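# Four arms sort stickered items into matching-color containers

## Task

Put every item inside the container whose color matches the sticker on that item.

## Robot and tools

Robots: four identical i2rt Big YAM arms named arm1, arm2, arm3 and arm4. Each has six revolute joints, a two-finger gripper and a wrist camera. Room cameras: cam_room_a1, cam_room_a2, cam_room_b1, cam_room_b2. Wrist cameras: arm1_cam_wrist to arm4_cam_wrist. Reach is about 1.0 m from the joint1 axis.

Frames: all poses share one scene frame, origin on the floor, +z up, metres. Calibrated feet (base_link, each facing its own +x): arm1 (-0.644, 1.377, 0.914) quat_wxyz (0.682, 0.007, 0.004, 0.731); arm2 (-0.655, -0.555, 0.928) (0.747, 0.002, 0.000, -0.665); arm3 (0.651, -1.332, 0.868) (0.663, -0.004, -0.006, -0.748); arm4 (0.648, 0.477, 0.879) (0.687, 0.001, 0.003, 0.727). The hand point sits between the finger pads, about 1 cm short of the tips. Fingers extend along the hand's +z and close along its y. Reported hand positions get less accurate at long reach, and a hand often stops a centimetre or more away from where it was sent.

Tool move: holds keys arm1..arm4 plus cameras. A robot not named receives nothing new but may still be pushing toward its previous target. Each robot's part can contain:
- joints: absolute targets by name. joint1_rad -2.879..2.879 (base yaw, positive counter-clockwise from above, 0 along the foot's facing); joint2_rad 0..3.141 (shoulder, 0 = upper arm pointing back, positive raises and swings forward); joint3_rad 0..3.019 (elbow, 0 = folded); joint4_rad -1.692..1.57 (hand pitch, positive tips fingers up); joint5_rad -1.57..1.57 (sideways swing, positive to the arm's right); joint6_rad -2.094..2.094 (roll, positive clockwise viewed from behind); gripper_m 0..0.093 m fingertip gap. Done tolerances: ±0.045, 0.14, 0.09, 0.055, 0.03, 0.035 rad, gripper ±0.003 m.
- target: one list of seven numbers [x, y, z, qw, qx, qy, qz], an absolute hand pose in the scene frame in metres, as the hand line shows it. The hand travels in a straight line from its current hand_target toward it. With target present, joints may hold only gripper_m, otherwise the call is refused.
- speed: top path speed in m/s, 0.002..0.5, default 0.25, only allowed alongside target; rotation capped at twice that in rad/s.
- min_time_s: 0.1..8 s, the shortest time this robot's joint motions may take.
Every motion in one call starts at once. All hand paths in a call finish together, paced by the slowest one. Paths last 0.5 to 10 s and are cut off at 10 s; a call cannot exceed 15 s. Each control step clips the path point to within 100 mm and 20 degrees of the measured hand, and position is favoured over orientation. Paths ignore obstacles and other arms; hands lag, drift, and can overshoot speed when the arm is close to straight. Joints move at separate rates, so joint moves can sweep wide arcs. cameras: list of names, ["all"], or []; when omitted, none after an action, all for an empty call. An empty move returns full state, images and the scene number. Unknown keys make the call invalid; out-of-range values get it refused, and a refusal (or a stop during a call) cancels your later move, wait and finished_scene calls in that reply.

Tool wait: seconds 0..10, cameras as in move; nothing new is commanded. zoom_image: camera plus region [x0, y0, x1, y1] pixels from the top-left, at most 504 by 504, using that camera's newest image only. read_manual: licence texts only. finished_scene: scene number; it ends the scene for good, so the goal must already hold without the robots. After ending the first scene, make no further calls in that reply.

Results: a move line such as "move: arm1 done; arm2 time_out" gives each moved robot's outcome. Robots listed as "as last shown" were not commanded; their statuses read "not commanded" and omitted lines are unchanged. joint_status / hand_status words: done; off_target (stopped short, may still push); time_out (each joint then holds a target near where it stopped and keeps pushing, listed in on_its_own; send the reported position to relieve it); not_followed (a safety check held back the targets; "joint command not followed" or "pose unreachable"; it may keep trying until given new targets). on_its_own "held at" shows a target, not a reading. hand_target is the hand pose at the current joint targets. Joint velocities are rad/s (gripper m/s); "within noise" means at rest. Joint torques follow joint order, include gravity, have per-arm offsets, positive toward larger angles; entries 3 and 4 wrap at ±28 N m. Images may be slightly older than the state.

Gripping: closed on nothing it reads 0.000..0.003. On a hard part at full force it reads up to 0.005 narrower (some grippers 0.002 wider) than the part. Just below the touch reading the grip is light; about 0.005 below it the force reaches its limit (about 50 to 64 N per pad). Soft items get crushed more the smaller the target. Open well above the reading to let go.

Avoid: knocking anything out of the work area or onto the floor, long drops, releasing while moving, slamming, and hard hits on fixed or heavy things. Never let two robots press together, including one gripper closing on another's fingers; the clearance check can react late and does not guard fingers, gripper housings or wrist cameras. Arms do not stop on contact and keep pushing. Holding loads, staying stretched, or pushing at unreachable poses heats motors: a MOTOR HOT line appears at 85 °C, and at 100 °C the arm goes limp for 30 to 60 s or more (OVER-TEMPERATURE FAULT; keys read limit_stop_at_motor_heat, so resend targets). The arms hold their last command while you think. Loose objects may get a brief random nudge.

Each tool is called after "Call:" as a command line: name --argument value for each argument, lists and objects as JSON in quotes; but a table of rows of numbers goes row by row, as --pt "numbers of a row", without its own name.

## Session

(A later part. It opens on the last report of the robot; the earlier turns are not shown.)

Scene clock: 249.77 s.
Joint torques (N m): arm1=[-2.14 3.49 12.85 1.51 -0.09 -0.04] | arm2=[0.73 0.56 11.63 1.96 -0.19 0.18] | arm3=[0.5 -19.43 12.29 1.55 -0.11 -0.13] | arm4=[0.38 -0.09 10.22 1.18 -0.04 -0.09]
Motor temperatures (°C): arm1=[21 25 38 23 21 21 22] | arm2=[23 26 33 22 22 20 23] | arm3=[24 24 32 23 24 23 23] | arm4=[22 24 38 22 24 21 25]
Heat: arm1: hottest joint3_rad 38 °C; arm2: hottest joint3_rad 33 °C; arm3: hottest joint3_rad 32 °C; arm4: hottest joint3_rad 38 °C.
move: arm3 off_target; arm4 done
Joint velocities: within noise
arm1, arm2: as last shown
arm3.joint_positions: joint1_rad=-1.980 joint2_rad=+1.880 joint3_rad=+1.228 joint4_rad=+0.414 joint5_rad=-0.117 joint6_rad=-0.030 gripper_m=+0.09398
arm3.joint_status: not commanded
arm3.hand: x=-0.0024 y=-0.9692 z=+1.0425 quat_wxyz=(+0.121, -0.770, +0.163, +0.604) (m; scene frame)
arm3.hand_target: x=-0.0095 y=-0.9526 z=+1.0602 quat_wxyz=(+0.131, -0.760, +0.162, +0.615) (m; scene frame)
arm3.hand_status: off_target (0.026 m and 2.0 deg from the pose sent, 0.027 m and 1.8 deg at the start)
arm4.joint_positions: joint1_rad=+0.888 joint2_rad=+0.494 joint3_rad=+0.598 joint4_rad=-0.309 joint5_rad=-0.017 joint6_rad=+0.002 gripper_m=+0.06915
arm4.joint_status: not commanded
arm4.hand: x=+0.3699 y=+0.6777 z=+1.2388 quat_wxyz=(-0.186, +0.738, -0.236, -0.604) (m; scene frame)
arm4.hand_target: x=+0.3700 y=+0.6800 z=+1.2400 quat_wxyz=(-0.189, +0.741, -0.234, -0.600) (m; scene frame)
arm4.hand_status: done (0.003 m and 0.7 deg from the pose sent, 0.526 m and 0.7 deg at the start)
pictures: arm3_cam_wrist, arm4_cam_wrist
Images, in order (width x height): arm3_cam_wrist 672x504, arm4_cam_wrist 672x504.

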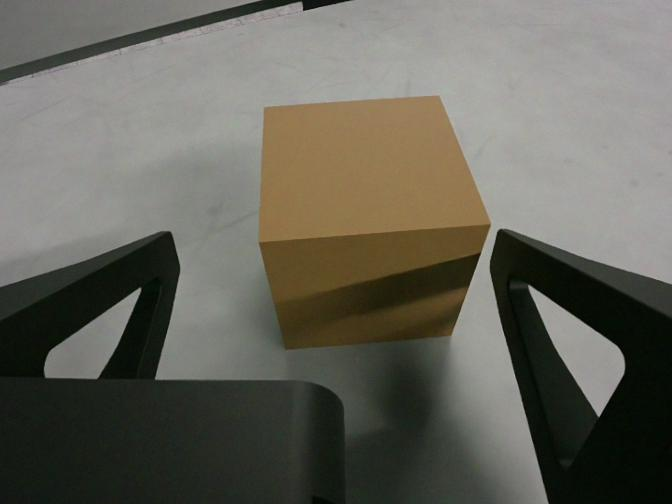

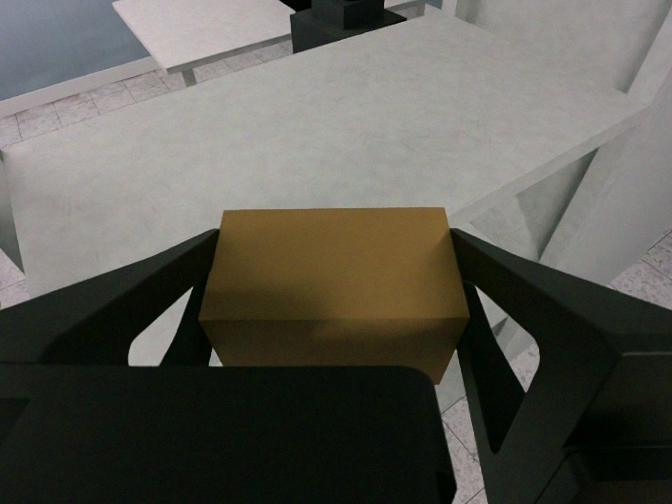

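Call:
move --arm3 '{"target":[-0.046,-0.934,1.055,0.131,-0.760,0.1616,0.615],"speed":0.12}' --arm4 '{"joints":{"joint1_rad":-1.88,"joint2_rad":0.65,"joint3_rad":1.43,"joint4_rad":-1.45,"joint5_rad":0,"joint6_rad":0},"min_time_s":3.5}' --cameras '["arm3_cam_wrist","arm4_cam_wrist"]'

Scene clock: 259.33 s.
Joint torques (N m): arm1=[-1.67 3.9 12.81 1.4 -0.06 -0.05] | arm2=[0.67 0.56 11.7 1.95 -0.19 0.17] | arm3=[0.73 -21.07 12.51 1.62 0.04 -0.12] | arm4=[0.56 2.55 10.41 0.94 0.2 0.02]
Motor temperatures (°C): arm1=[21 25 38 23 21 21 22] | arm2=[23 26 33 22 22 20 23] | arm3=[24 24 32 23 24 23 23] | arm4=[22 24 38 22 24 21 25]
Heat: arm1: hottest joint3_rad 38 °C; arm2: hottest joint3_rad 33 °C; arm3: hottest joint3_rad 32 °C; arm4: hottest joint3_rad 38 °C.
move: arm3 off_target; arm4 done
Joint velocities: within noise
arm1, arm2: as last shown
arm3.joint_positions: joint1_rad=-1.980 joint2_rad=+1.970 joint3_rad=+1.363 joint4_rad=+0.371 joint5_rad=-0.117 joint6_rad=-0.030 gripper_m=+0.09398
arm3.joint_status: not commanded
arm3.hand: x=-0.0368 y=-0.9491 z=+1.0382 quat_wxyz=(+0.121, -0.770, +0.163, +0.605) (m; scene frame)
arm3.hand_target: x=-0.0445 y=-0.9346 z=+1.0552 quat_wxyz=(+0.131, -0.760, +0.162, +0.615) (m; scene frame)
arm3.hand_status: off_target (0.024 m and 2.0 deg from the pose sent, 0.057 m and 2.0 deg at the start)
arm4.joint_positions: joint1_rad=-1.877 joint2_rad=+0.640 joint3_rad=+1.385 joint4_rad=-1.441 joint5_rad=-0.002 joint6_rad=+0.002 gripper_m=+0.06917
arm4.joint_status: all done
arm4.hand: x=+0.8728 y=+0.4223 z=+1.3896 quat_wxyz=(-0.419, -0.112, -0.900, +0.053) (m; scene frame)
arm4.hand_target: x=+0.8705 y=+0.4218 z=+1.4066 quat_wxyz=(-0.430, -0.113, -0.894, +0.057) (m; scene frame)
arm4.hand_status: not commanded
pictures: arm3_cam_wrist, arm4_cam_wrist
Images, in order (width x height): arm3_cam_wrist 672x504, arm4_cam_wrist 672x504.

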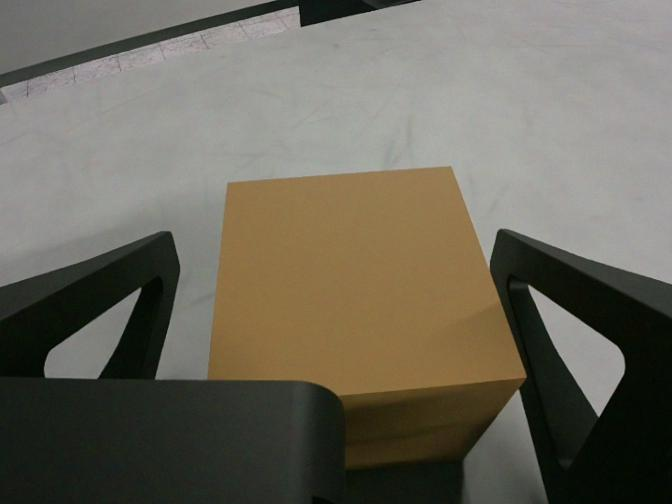

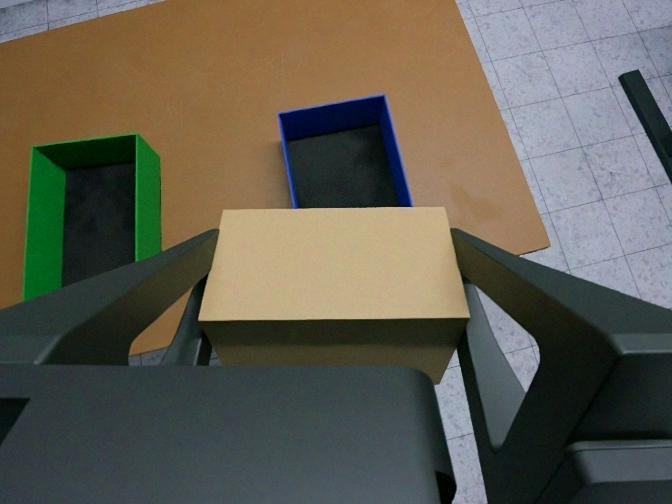

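Call:
move --arm3 '{"joints":{"gripper_m":0.04}}' --arm4 '{"target":[1.17,0.326,0.95,0,0.1375,0.9905,0],"speed":0.35}' --cameras '["arm3_cam_wrist","arm4_cam_wrist"]'

Scene clock: 268.90 s.
Joint torques (N m): arm1=[-2.67 3.55 12.7 1.52 -0.07 -0.07] | arm2=[0.79 0.44 11.67 1.99 -0.18 0.17] | arm3=[0.79 -21.13 12.53 1.55 0.03 -0.11] | arm4=[0.09 -19.84 10.47 -0.47 0.2 -0.04]
Motor temperatures (°C): arm1=[21 25 38 23 21 21 22] | arm2=[23 26 33 22 22 20 23] | arm3=[24 25 33 23 24 23 23] | arm4=[22 23 38 22 24 21 26]
Heat: arm1: hottest joint3_rad 38 °C; arm2: hottest joint3_rad 33 °C; arm3: hottest joint3_rad 33 °C; arm4: hottest joint3_rad 38 °C.
move: arm3 off_target; arm4 off_target
Joint velocities: within noise
arm1.joint_positions: joint1_rad=-2.291 joint2_rad=+0.383 joint3_rad=+0.336 joint4_rad=-0.135 joint5_rad=-0.050 joint6_rad=+0.006 gripper_m=+0.09296
arm1.joint_status: not commanded
arm1.hand: x=-0.3791 y=+1.1882 z=+1.1814 quat_wxyz=(-0.607, -0.232, -0.737, +0.186) (m; scene frame)
arm1.hand_target: x=-0.3800 y=+1.1851 z=+1.1801 quat_wxyz=(-0.600, -0.234, -0.741, +0.189) (m; scene frame)
arm1.hand_status: not commanded
arm2: as last shown
arm3.joint_positions: joint1_rad=-1.980 joint2_rad=+1.970 joint3_rad=+1.363 joint4_rad=+0.371 joint5_rad=-0.117 joint6_rad=-0.031 gripper_m=+0.05328
arm3.joint_status: gripper_m off_target (ended at +0.05331, target +0.04000)
arm3.hand: x=-0.0368 y=-0.9491 z=+1.0382 quat_wxyz=(+0.122, -0.770, +0.163, +0.605) (m; scene frame)
arm3.hand_target: x=-0.0445 y=-0.9346 z=+1.0552 quat_wxyz=(+0.131, -0.760, +0.162, +0.615) (m; scene frame)
arm3.hand_status: not commanded
arm4.joint_positions: joint1_rad=-1.903 joint2_rad=+1.860 joint3_rad=+1.390 joint4_rad=-1.140 joint5_rad=-0.008 joint6_rad=+0.002 gripper_m=+0.06917
arm4.joint_status: not commanded
arm4.hand: x=+1.1544 y=+0.3353 z=+0.9307 quat_wxyz=(+0.021, -0.138, -0.990, -0.004) (m; scene frame)
arm4.hand_target: x=+1.1692 y=+0.3262 z=+0.9504 quat_wxyz=(+0.000, -0.138, -0.990, +0.000) (m; scene frame)
arm4.hand_status: off_target (0.026 m and 2.4 deg from the pose sent, 0.539 m and 50.0 deg at the start)
pictures: arm3_cam_wrist, arm4_cam_wrist
Images, in order (width x height): arm3_cam_wrist 672x504, arm4_cam_wrist 672x504.

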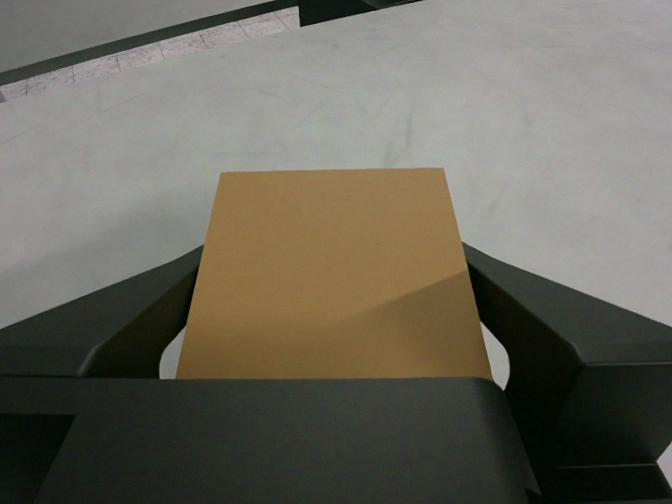

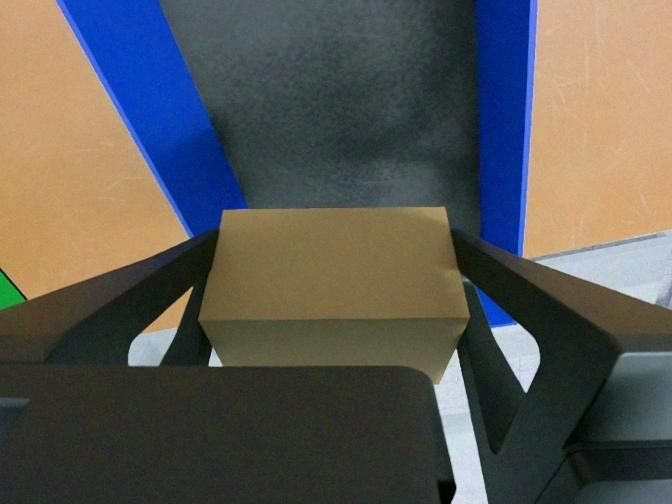

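Call:
move --arm3 '{"target":[0.37,-1.16,1.24,0.1665,-0.749,0.2057,0.6066],"speed":0.3}' --arm4 '{"target":[1.212,0.323,0.92,0,0.052,0.9986,0],"speed":0.3}' --cameras '["arm4_cam_wrist"]'

Call:
move --arm3 '{"joints":{"joint1_rad":1.68,"joint2_rad":0.65,"joint3_rad":1.43,"joint4_rad":-1.45,"joint5_rad":0,"joint6_rad":0},"min_time_s":4}' --arm4 '{"target":[1.207,0.325,0.80,0,0.052,0.9986,0],"speed":0.15}' --cameras '["arm3_cam_wrist","arm4_cam_wrist"]'

Scene clock: 280.33 s.
Joint torques (N m): arm1=[-2.9 3.6 12.75 1.52 -0.07 -0.03] | arm2=[0.91 0.62 11.67 1.98 -0.18 0.18] | arm3=[1.38 0.5 10.7 1.7 0.1 0.02] | arm4=[1.08 -18.37 10.74 0.08 0.18 -0.1]
Motor temperatures (°C): arm1=[21 24 38 23 21 21 22] | arm2=[23 25 33 22 22 20 23] | arm3=[24 25 33 23 24 23 24] | arm4=[22 25 37 22 24 21 26]
Heat: arm1: hottest joint3_rad 38 °C; arm2: hottest joint3_rad 33 °C; arm3: hottest joint3_rad 33 °C; arm4: hottest joint3_rad 37 °C.
move: arm3 done; arm4 off_target
Joint velocities: within noise
arm1, arm2: as last shown
arm3.joint_positions: joint1_rad=-1.980 joint2_rad=+0.437 joint3_rad=+0.620 joint4_rad=-0.388 joint5_rad=+0.006 joint6_rad=-0.017 gripper_m=+0.05327
arm3.joint_status: not commanded
arm3.hand: x=+0.3702 y=-1.1604 z=+1.2361 quat_wxyz=(+0.168, -0.751, +0.203, +0.605) (m; scene frame)
arm3.hand_target: x=+0.3701 y=-1.1600 z=+1.2401 quat_wxyz=(+0.167, -0.749, +0.206, +0.607) (m; scene frame)
arm3.hand_status: done (0.004 m and 0.5 deg from the pose sent, 0.501 m and 7.5 deg at the start)
arm4.joint_positions: joint1_rad=-1.903 joint2_rad=+1.959 joint3_rad=+1.504 joint4_rad=-1.140 joint5_rad=-0.007 joint6_rad=-0.149 gripper_m=+0.06917
arm4.joint_status: not commanded
arm4.hand: x=+1.1920 y=+0.3244 z=+0.9166 quat_wxyz=(+0.013, -0.063, -0.998, -0.004) (m; scene frame)
arm4.hand_target: x=+1.2113 y=+0.3233 z=+0.9204 quat_wxyz=(+0.000, -0.052, -0.999, +0.000) (m; scene frame)
arm4.hand_status: off_target (0.020 m and 2.0 deg from the pose sent, 0.060 m and 10.2 deg at the start)
pictures: arm4_cam_wrist
Images, in order (width x height): arm4_cam_wrist 672x504.

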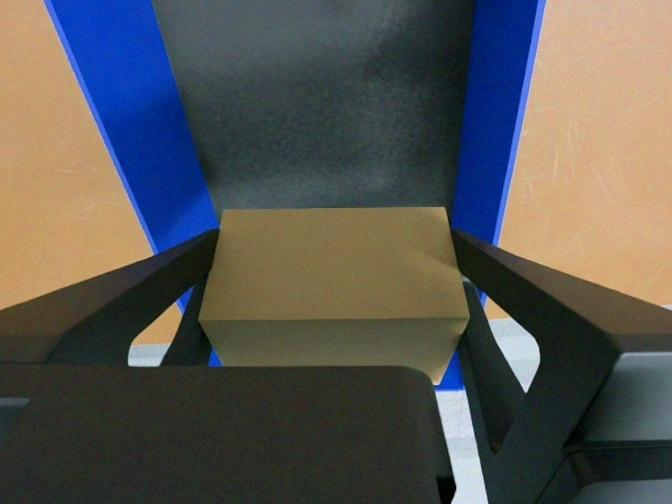

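Scene clock: 284.70 s.
Joint torques (N m): arm1=[-2.26 3.43 12.77 1.43 -0.03 -0.03] | arm2=[1.03 0.56 11.67 1.98 -0.19 0.18] | arm3=[1.96 1.9 11.95 1.35 0.04 0.03] | arm4=[1.26 -20.19 6.72 0.43 0.15 -0.09]
Motor temperatures (°C): arm1=[21 24 38 23 21 21 21] | arm2=[23 25 33 22 22 20 23] | arm3=[24 25 33 23 24 23 24] | arm4=[22 25 37 22 24 21 26]
Heat: arm1: hottest joint3_rad 38 °C; arm2: hottest joint3_rad 33 °C; arm3: hottest joint3_rad 33 °C; arm4: hottest joint3_rad 37 °C.
move: arm3 done; arm4 done
Joint velocities: within noise
arm1: as last shown
arm2.joint_positions: joint1_rad=+0.921 joint2_rad=+0.381 joint3_rad=+0.308 joint4_rad=-0.107 joint5_rad=+0.010 joint6_rad=-0.013 gripper_m=+0.08993
arm2.joint_status: not commanded
arm2.hand: x=-0.3806 y=-0.7209 z=+1.1900 quat_wxyz=(-0.616, -0.201, -0.741, +0.175) (m; scene frame)
arm2.hand_target: x=-0.3802 y=-0.7199 z=+1.1800 quat_wxyz=(-0.606, -0.206, -0.750, +0.167) (m; scene frame)
arm2.hand_status: not commanded
arm3.joint_positions: joint1_rad=+1.669 joint2_rad=+0.643 joint3_rad=+1.380 joint4_rad=-1.446 joint5_rad=+0.000 joint6_rad=-0.008 gripper_m=+0.05327
arm3.joint_status: all done
arm3.hand: x=+0.8810 y=-1.3303 z=+1.3749 quat_wxyz=(-0.418, -0.004, -0.908, +0.013) (m; scene frame)
arm3.hand_target: x=+0.8779 y=-1.3274 z=+1.3960 quat_wxyz=(-0.436, -0.002, -0.900, +0.009) (m; scene frame)
arm3.hand_status: not commanded
arm4.joint_positions: joint1_rad=-1.901 joint2_rad=+2.127 joint3_rad=+1.449 joint4_rad=-0.893 joint5_rad=-0.007 joint6_rad=-0.149 gripper_m=+0.06917
arm4.joint_status: not commanded
arm4.hand: x=+1.2030 y=+0.3219 z=+0.8056 quat_wxyz=(+0.002, -0.062, -0.998, -0.002) (m; scene frame)
arm4.hand_target: x=+1.2069 y=+0.3251 z=+0.8001 quat_wxyz=(+0.000, -0.052, -0.999, +0.000) (m; scene frame)
arm4.hand_status: done (0.008 m and 1.2 deg from the pose sent, 0.117 m and 2.1 deg at the start)
pictures: arm3_cam_wrist, arm4_cam_wrist
Images, in order (width x height): arm3_cam_wrist 672x504, arm4_cam_wrist 672x504.

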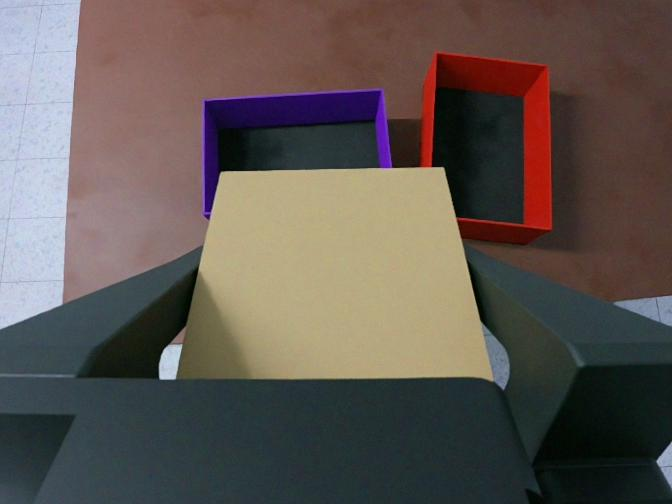

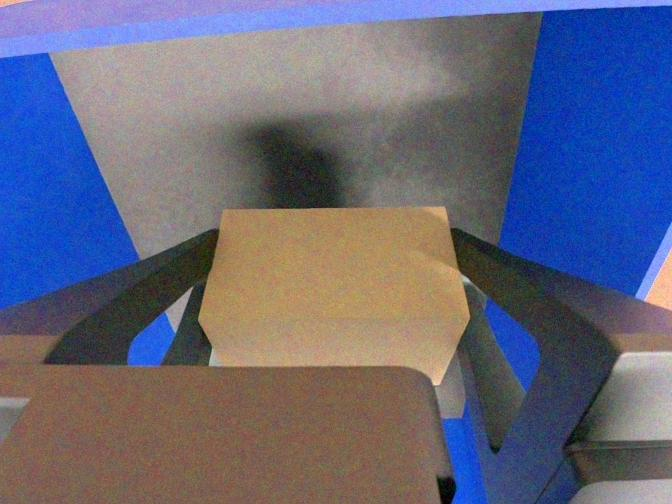

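Call:
move --arm3 '{"target":[1.25,-1.253,0.95,0,0,1,0],"speed":0.3}' --arm4 '{"target":[1.205,0.325,0.752,0,0.052,0.9986,0],"speed":0.1}' --cameras '["arm3_cam_wrist"]'

Call:
move --arm4 '{"joints":{"gripper_m":0.088}}'

Scene clock: 294.73 s.
Joint torques (N m): arm1=[-2.9 3.49 12.67 1.31 -0.06 -0.06] | arm2=[0.79 0.56 11.69 1.99 -0.19 0.16] | arm3=[1.9 -23.59 12.04 -0.55 -0.06 0.03] | arm4=[1.67 -19.78 5.97 0.39 0.18 -0.07]
Motor temperatures (°C): arm1=[21 24 38 23 21 21 21] | arm2=[23 25 33 22 22 20 23] | arm3=[24 25 33 23 24 23 24] | arm4=[22 25 36 22 24 21 26]
Heat: arm1: hottest joint3_rad 38 °C; arm2: hottest joint3_rad 33 °C; arm3: hottest joint3_rad 33 °C; arm4: hottest joint3_rad 36 °C.
move: arm3 off_target; arm4 off_target
Joint velocities: within noise
arm1, arm2: as last shown
arm3.joint_positions: joint1_rad=+1.803 joint2_rad=+2.011 joint3_rad=+1.632 joint4_rad=-1.250 joint5_rad=-0.012 joint6_rad=+0.117 gripper_m=+0.05327
arm3.joint_status: not commanded
arm3.hand: x=+1.2322 y=-1.2639 z=+0.9225 quat_wxyz=(+0.029, -0.003, -1.000, +0.004) (m; scene frame)
arm3.hand_target: x=+1.2487 y=-1.2531 z=+0.9503 quat_wxyz=(+0.000, +0.000, -1.000, +0.000) (m; scene frame)
arm3.hand_status: off_target (0.034 m and 3.4 deg from the pose sent, 0.568 m and 49.5 deg at the start)
arm4.joint_positions: joint1_rad=-1.901 joint2_rad=+2.194 joint3_rad=+1.442 joint4_rad=-0.801 joint5_rad=-0.007 joint6_rad=-0.149 gripper_m=+0.06917
arm4.joint_status: not commanded
arm4.hand: x=+1.2069 y=+0.3206 z=+0.7663 quat_wxyz=(-0.007, -0.062, -0.998, +0.000) (m; scene frame)
arm4.hand_target: x=+1.2047 y=+0.3251 z=+0.7522 quat_wxyz=(+0.000, -0.052, -0.999, +0.000) (m; scene frame)
arm4.hand_status: off_target (0.015 m and 1.4 deg from the pose sent, 0.054 m and 1.2 deg at the start)
pictures: arm3_cam_wrist
Images, in order (width x height): arm3_cam_wrist 672x504.

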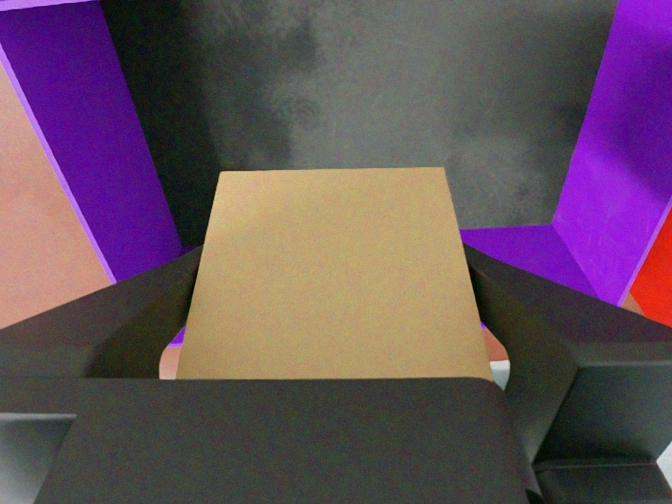

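Scene clock: 295.20 s.
Joint torques (N m): arm1=[-2.37 3.72 12.83 1.33 -0.04 -0.04] | arm2=[0.73 0.56 11.67 1.99 -0.18 0.16] | arm3=[1.9 -23.59 11.99 -0.51 -0.06 0.03] | arm4=[1.03 -19.6 5.93 0.42 0.18 -0.08]
Motor temperatures (°C): arm1=[21 24 38 23 21 21 21] | arm2=[23 25 33 22 22 20 23] | arm3=[24 25 33 23 24 23 24] | arm4=[22 25 36 22 24 21 26]
Heat: arm1: hottest joint3_rad 38 °C; arm2: hottest joint3_rad 33 °C; arm3: hottest joint3_rad 33 °C; arm4: hottest joint3_rad 36 °C.
move: arm4 done
Joint velocities: within noise
arm1, arm2, arm3: as last shown
arm4.joint_positions: joint1_rad=-1.901 joint2_rad=+2.194 joint3_rad=+1.442 joint4_rad=-0.801 joint5_rad=-0.007 joint6_rad=-0.149 gripper_m=+0.08792
arm4.joint_status: all done
arm4.hand: x=+1.2069 y=+0.3206 z=+0.7663 quat_wxyz=(-0.007, -0.062, -0.998, +0.000) (m; scene frame)
arm4.hand_target: x=+1.2047 y=+0.3251 z=+0.7522 quat_wxyz=(+0.000, -0.052, -0.999, +0.000) (m; scene frame)
arm4.hand_status: not commanded
pictures: none

Call:
move --arm3 '{"target":[1.225,-1.270,0.81,0,0,1,0],"speed":0.2}' --arm4 '{"target":[1.17,0.34,1.05,0,0.052,0.9986,0],"speed":0.25}' --cameras '["arm3_cam_wrist","arm4_cam_wrist"]'

Call:
move --arm3 '{"target":[1.222,-1.270,0.765,0,0,1,0],"speed":0.1}' --cameras '["arm3_cam_wrist","cam_room_a1"]'

Call:
zoom_image --camera "cam_room_a1" --region '[170, 290, 310, 410]'

Scene clock: 302.40 s.
Joint torques (N m): arm1=[-2.67 3.78 12.79 1.44 -0.07 -0.03] | arm2=[0.85 0.62 11.67 1.94 -0.18 0.17] | arm3=[0.5 -21.42 6.75 0.32 -0.02 -0.12] | arm4=[1.14 -17.9 10.51 -0.39 0.15 0.01]
Motor temperatures (°C): arm1=[21 24 38 23 21 21 21] | arm2=[23 25 33 22 22 20 23] | arm3=[24 25 33 23 24 23 24] | arm4=[22 25 36 22 24 21 26]
Heat: arm1: hottest joint3_rad 38 °C; arm2: hottest joint3_rad 33 °C; arm3: hottest joint3_rad 33 °C; arm4: hottest joint3_rad 36 °C.
move: arm3 done; arm4 off_target
Joint velocities: within noise
arm1, arm2: as last shown
arm3.joint_positions: joint1_rad=+1.803 joint2_rad=+2.101 joint3_rad=+1.457 joint4_rad=-0.930 joint5_rad=-0.012 joint6_rad=+0.113 gripper_m=+0.05327
arm3.joint_status: not commanded
arm3.hand: x=+1.2235 y=-1.2663 z=+0.8125 quat_wxyz=(+0.002, -0.001, -1.000, +0.001) (m; scene frame)
arm3.hand_target: x=+1.2249 y=-1.2700 z=+0.8100 quat_wxyz=(+0.000, +0.000, -1.000, +0.000) (m; scene frame)
arm3.hand_status: done (0.005 m and 0.3 deg from the pose sent, 0.113 m and 3.4 deg at the start)
arm4.joint_positions: joint1_rad=-1.894 joint2_rad=+1.760 joint3_rad=+1.553 joint4_rad=-1.377 joint5_rad=-0.007 joint6_rad=-0.149 gripper_m=+0.08792
arm4.joint_status: not commanded
arm4.hand: x=+1.1603 y=+0.3388 z=+1.0401 quat_wxyz=(+0.008, -0.059, -0.998, -0.003) (m; scene frame)
arm4.hand_target: x=+1.1697 y=+0.3402 z=+1.0501 quat_wxyz=(+0.000, -0.052, -0.999, +0.000) (m; scene frame)
arm4.hand_status: off_target (0.014 m and 1.3 deg from the pose sent, 0.287 m and 1.4 deg at the start)
pictures: arm3_cam_wrist, arm4_cam_wrist
Images, in order (width x height): arm3_cam_wrist 672x504, arm4_cam_wrist 672x504.

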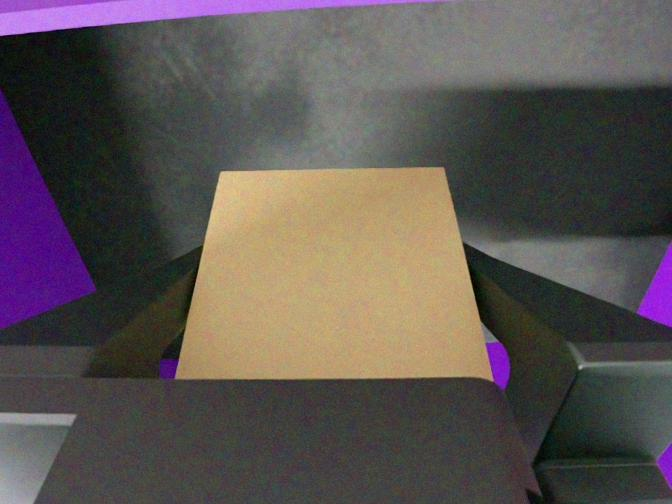

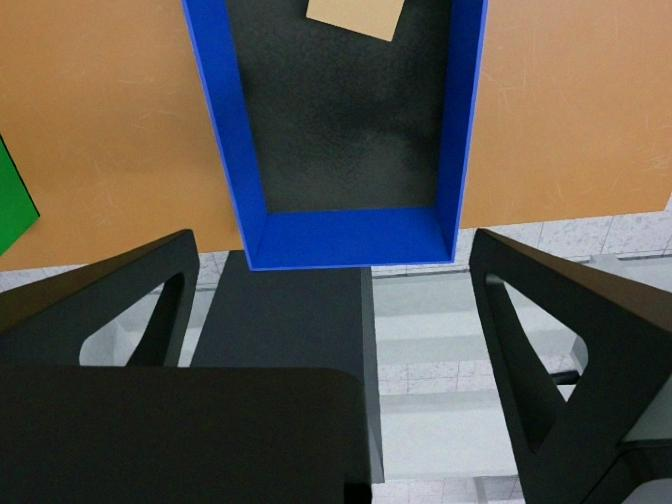

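Scene clock: 303.53 s.
Joint torques (N m): arm1=[-2.73 4.01 12.78 1.37 -0.05 -0.03] | arm2=[0.97 0.67 11.64 1.95 -0.18 0.17] | arm3=[0.67 -21.83 6.17 0.31 0 -0.11] | arm4=[1.44 -18.08 10.52 -0.38 0.17 0.01]
Motor temperatures (°C): arm1=[21 24 38 23 21 21 21] | arm2=[23 25 33 22 22 20 23] | arm3=[24 25 33 23 24 23 24] | arm4=[22 25 35 22 24 21 26]
Heat: arm1: hottest joint3_rad 38 °C; arm2: hottest joint3_rad 33 °C; arm3: hottest joint3_rad 33 °C; arm4: hottest joint3_rad 35 °C.
move: arm3 done
Joint velocities: within noise
arm1, arm2, arm4: as last shown
arm3.joint_positions: joint1_rad=+1.803 joint2_rad=+2.173 joint3_rad=+1.433 joint4_rad=-0.838 joint5_rad=-0.012 joint6_rad=+0.113 gripper_m=+0.05327
arm3.joint_status: not commanded
arm3.hand: x=+1.2200 y=-1.2674 z=+0.7657 quat_wxyz=(+0.004, -0.001, -1.000, +0.001) (m; scene frame)
arm3.hand_target: x=+1.2221 y=-1.2700 z=+0.7651 quat_wxyz=(+0.000, +0.000, -1.000, +0.000) (m; scene frame)
arm3.hand_status: done (0.003 m and 0.4 deg from the pose sent, 0.048 m and 0.3 deg at the start)
pictures: arm3_cam_wrist, cam_room_a1
Images, in order (width x height): arm3_cam_wrist 672x504, cam_room_a1 672x504.

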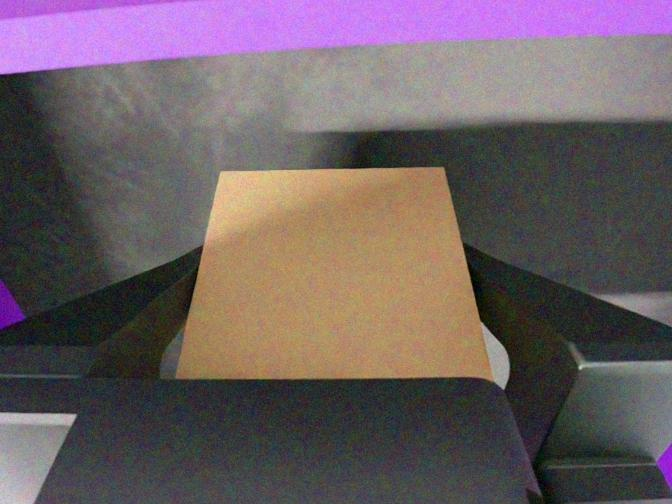

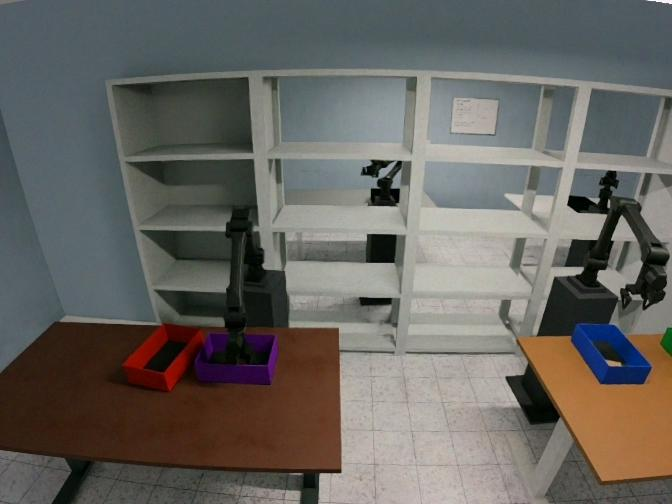

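Scaled by 3.600.

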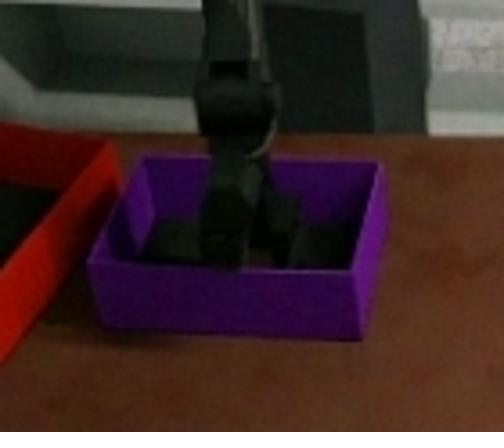

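Call:
move --arm3 '{"target":[1.222,-1.270,0.735,0,0,1,0],"speed":0.08}'

Scene clock: 307.33 s.
Joint torques (N m): arm1=[-2.78 3.37 12.81 1.44 -0.03 -0.11] | arm2=[0.85 0.56 11.67 1.96 -0.19 0.17] | arm3=[0.62 -19.72 6.04 0.57 0.04 -0.09] | arm4=[1.49 -18.02 10.51 -0.4 0.17 -0.02]
Motor temperatures (°C): arm1=[21 24 38 23 21 21 21] | arm2=[23 25 33 22 22 20 23] | arm3=[24 25 33 23 24 23 24] | arm4=[22 25 35 22 24 21 25]
Heat: arm1: hottest joint3_rad 38 °C; arm2: hottest joint3_rad 33 °C; arm3: hottest joint3_rad 33 °C; arm4: hottest joint3_rad 35 °C.
move: arm3 off_target
Joint velocities: within noise
arm1, arm2, arm4: as last shown
arm3.joint_positions: joint1_rad=+1.803 joint2_rad=+2.204 joint3_rad=+1.433 joint4_rad=-0.788 joint5_rad=-0.014 joint6_rad=+0.113 gripper_m=+0.05327
arm3.joint_status: not commanded
arm3.hand: x=+1.2249 y=-1.2669 z=+0.7491 quat_wxyz=(-0.006, +0.000, -1.000, -0.001) (m; scene frame)
arm3.hand_target: x=+1.2217 y=-1.2700 z=+0.7353 quat_wxyz=(+0.000, +0.000, -1.000, +0.000) (m; scene frame)
arm3.hand_status: off_target (0.015 m and 0.7 deg from the pose sent, 0.031 m and 0.5 deg at the start)
pictures: none

Contact; release.

Call:
move --arm3 '{"joints":{"gripper_m":0.09}}'

Call:
move --arm3 '{"target":[1.17,-1.27,1.05,0,0,1,0],"speed":0.25}' --cameras '["arm3_cam_wrist","cam_room_a1","cam_room_a2"]'

Call:
zoom_image --camera "cam_room_a1" --region '[170, 290, 310, 410]'

Call:
zoom_image --camera "cam_room_a2" --region '[270, 290, 410, 410]'

Scene clock: 315.03 s.
Joint torques (N m): arm1=[-2.9 3.14 12.88 1.4 -0.07 -0.04] | arm2=[0.79 0.56 11.67 1.98 -0.18 0.17] | arm3=[0.79 -20.54 6 0.34 0.04 -0.11] | arm4=[1.26 -18.02 10.54 -0.49 0.18 -0.01]
Motor temperatures (°C): arm1=[21 24 38 23 21 21 21] | arm2=[23 25 33 22 22 20 23] | arm3=[24 25 32 23 24 23 24] | arm4=[22 25 35 22 24 21 25]
Heat: arm1: hottest joint3_rad 38 °C; arm2: hottest joint3_rad 33 °C; arm3: hottest joint3_rad 32 °C; arm4: hottest joint3_rad 35 °C.
move: arm3 done
Joint velocities: within noise
arm1.joint_positions: joint1_rad=-2.291 joint2_rad=+0.383 joint3_rad=+0.336 joint4_rad=-0.135 joint5_rad=-0.050 joint6_rad=+0.006 gripper_m=+0.09296
arm1.joint_status: not commanded
arm1.hand: x=-0.3791 y=+1.1882 z=+1.1814 quat_wxyz=(-0.607, -0.232, -0.737, +0.186) (m; scene frame)
arm1.hand_target: x=-0.3800 y=+1.1851 z=+1.1801 quat_wxyz=(-0.600, -0.234, -0.741, +0.189) (m; scene frame)
arm1.hand_status: not commanded
arm2, arm4: as last shown
arm3.joint_positions: joint1_rad=+1.803 joint2_rad=+2.212 joint3_rad=+1.433 joint4_rad=-0.783 joint5_rad=-0.014 joint6_rad=+0.113 gripper_m=+0.08995
arm3.joint_status: all done
arm3.hand: x=+1.2243 y=-1.2670 z=+0.7446 quat_wxyz=(-0.005, +0.000, -1.000, +0.000) (m; scene frame)
arm3.hand_target: x=+1.2217 y=-1.2700 z=+0.7352 quat_wxyz=(+0.000, +0.000, -1.000, +0.000) (m; scene frame)
arm3.hand_status: not commanded
pictures: none

Scene clock: 317.00 s.
Joint torques (N m): arm1=[-2.67 3.25 12.67 1.54 -0.1 -0.09] | arm2=[0.85 0.44 11.67 1.99 -0.19 0.17] | arm3=[0.85 -17.14 11.55 -0.46 0.04 -0.08] | arm4=[1.14 -17.9 10.44 -0.35 0.16 -0.02]
Motor temperatures (°C): arm1=[21 24 38 23 21 21 21] | arm2=[23 25 33 22 22 20 23] | arm3=[24 25 31 23 24 23 24] | arm4=[22 25 35 22 24 21 25]
Heat: arm1: hottest joint3_rad 38 °C; arm2: hottest joint3_rad 33 °C; arm3: hottest joint3_rad 31 °C; arm4: hottest joint3_rad 35 °C.
move: arm3 off_target
Joint velocities: within noise
arm1, arm2, arm4: as last shown
arm3.joint_positions: joint1_rad=+1.803 joint2_rad=+1.713 joint3_rad=+1.514 joint4_rad=-1.393 joint5_rad=-0.014 joint6_rad=+0.113 gripper_m=+0.08995
arm3.joint_status: not commanded
arm3.hand: x=+1.1591 y=-1.2702 z=+1.0398 quat_wxyz=(+0.011, -0.001, -1.000, +0.001) (m; scene frame)
arm3.hand_target: x=+1.1697 y=-1.2701 z=+1.0500 quat_wxyz=(+0.000, +0.000, -1.000, +0.000) (m; scene frame)
arm3.hand_status: off_target (0.015 m and 1.2 deg from the pose sent, 0.310 m and 0.5 deg at the start)
pictures: arm3_cam_wrist, cam_room_a1, cam_room_a2
Images, in order (width x height): arm3_cam_wrist 672x504, cam_room_a1 672x504, cam_room_a2 672x504.

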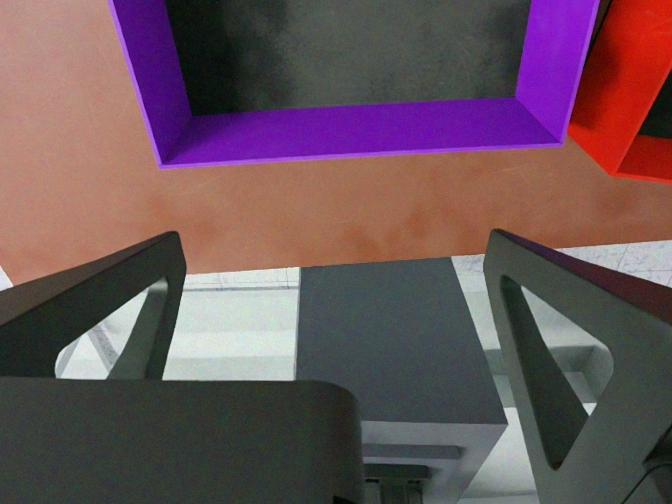

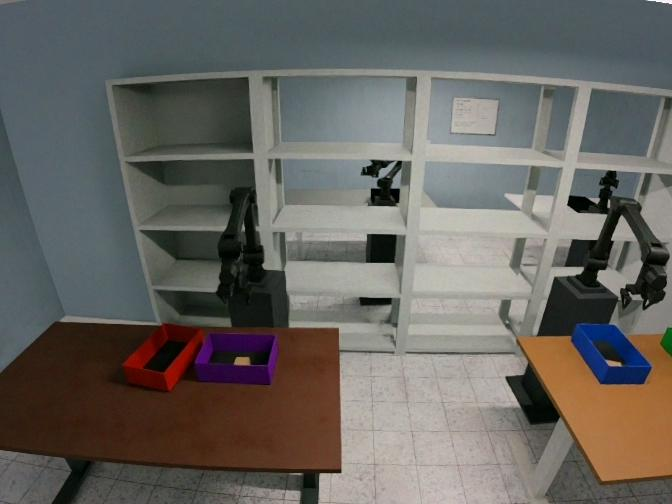

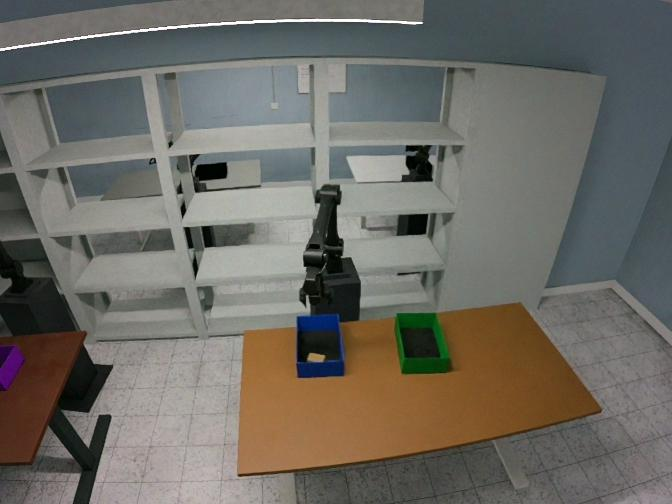

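Scaled by 3.600.

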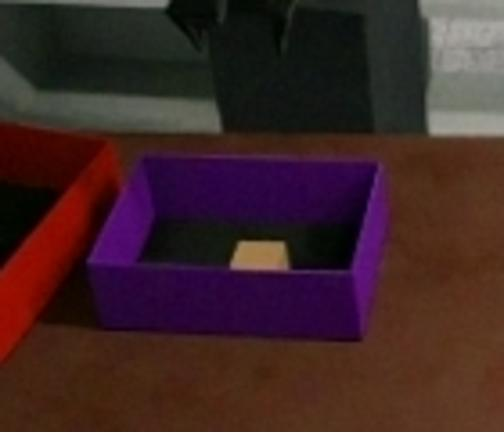

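Scaled by 3.600.

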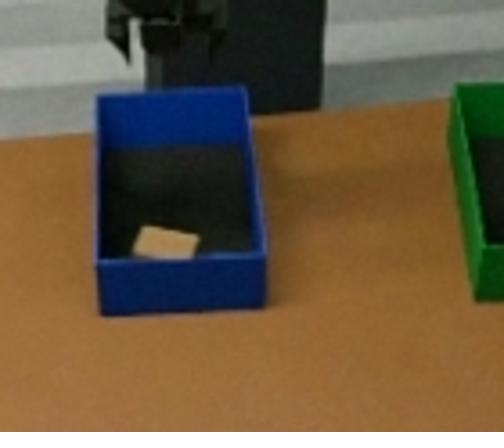

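Both in.

Call:
finished_scene --scene 2

The scene is finished: the task was done.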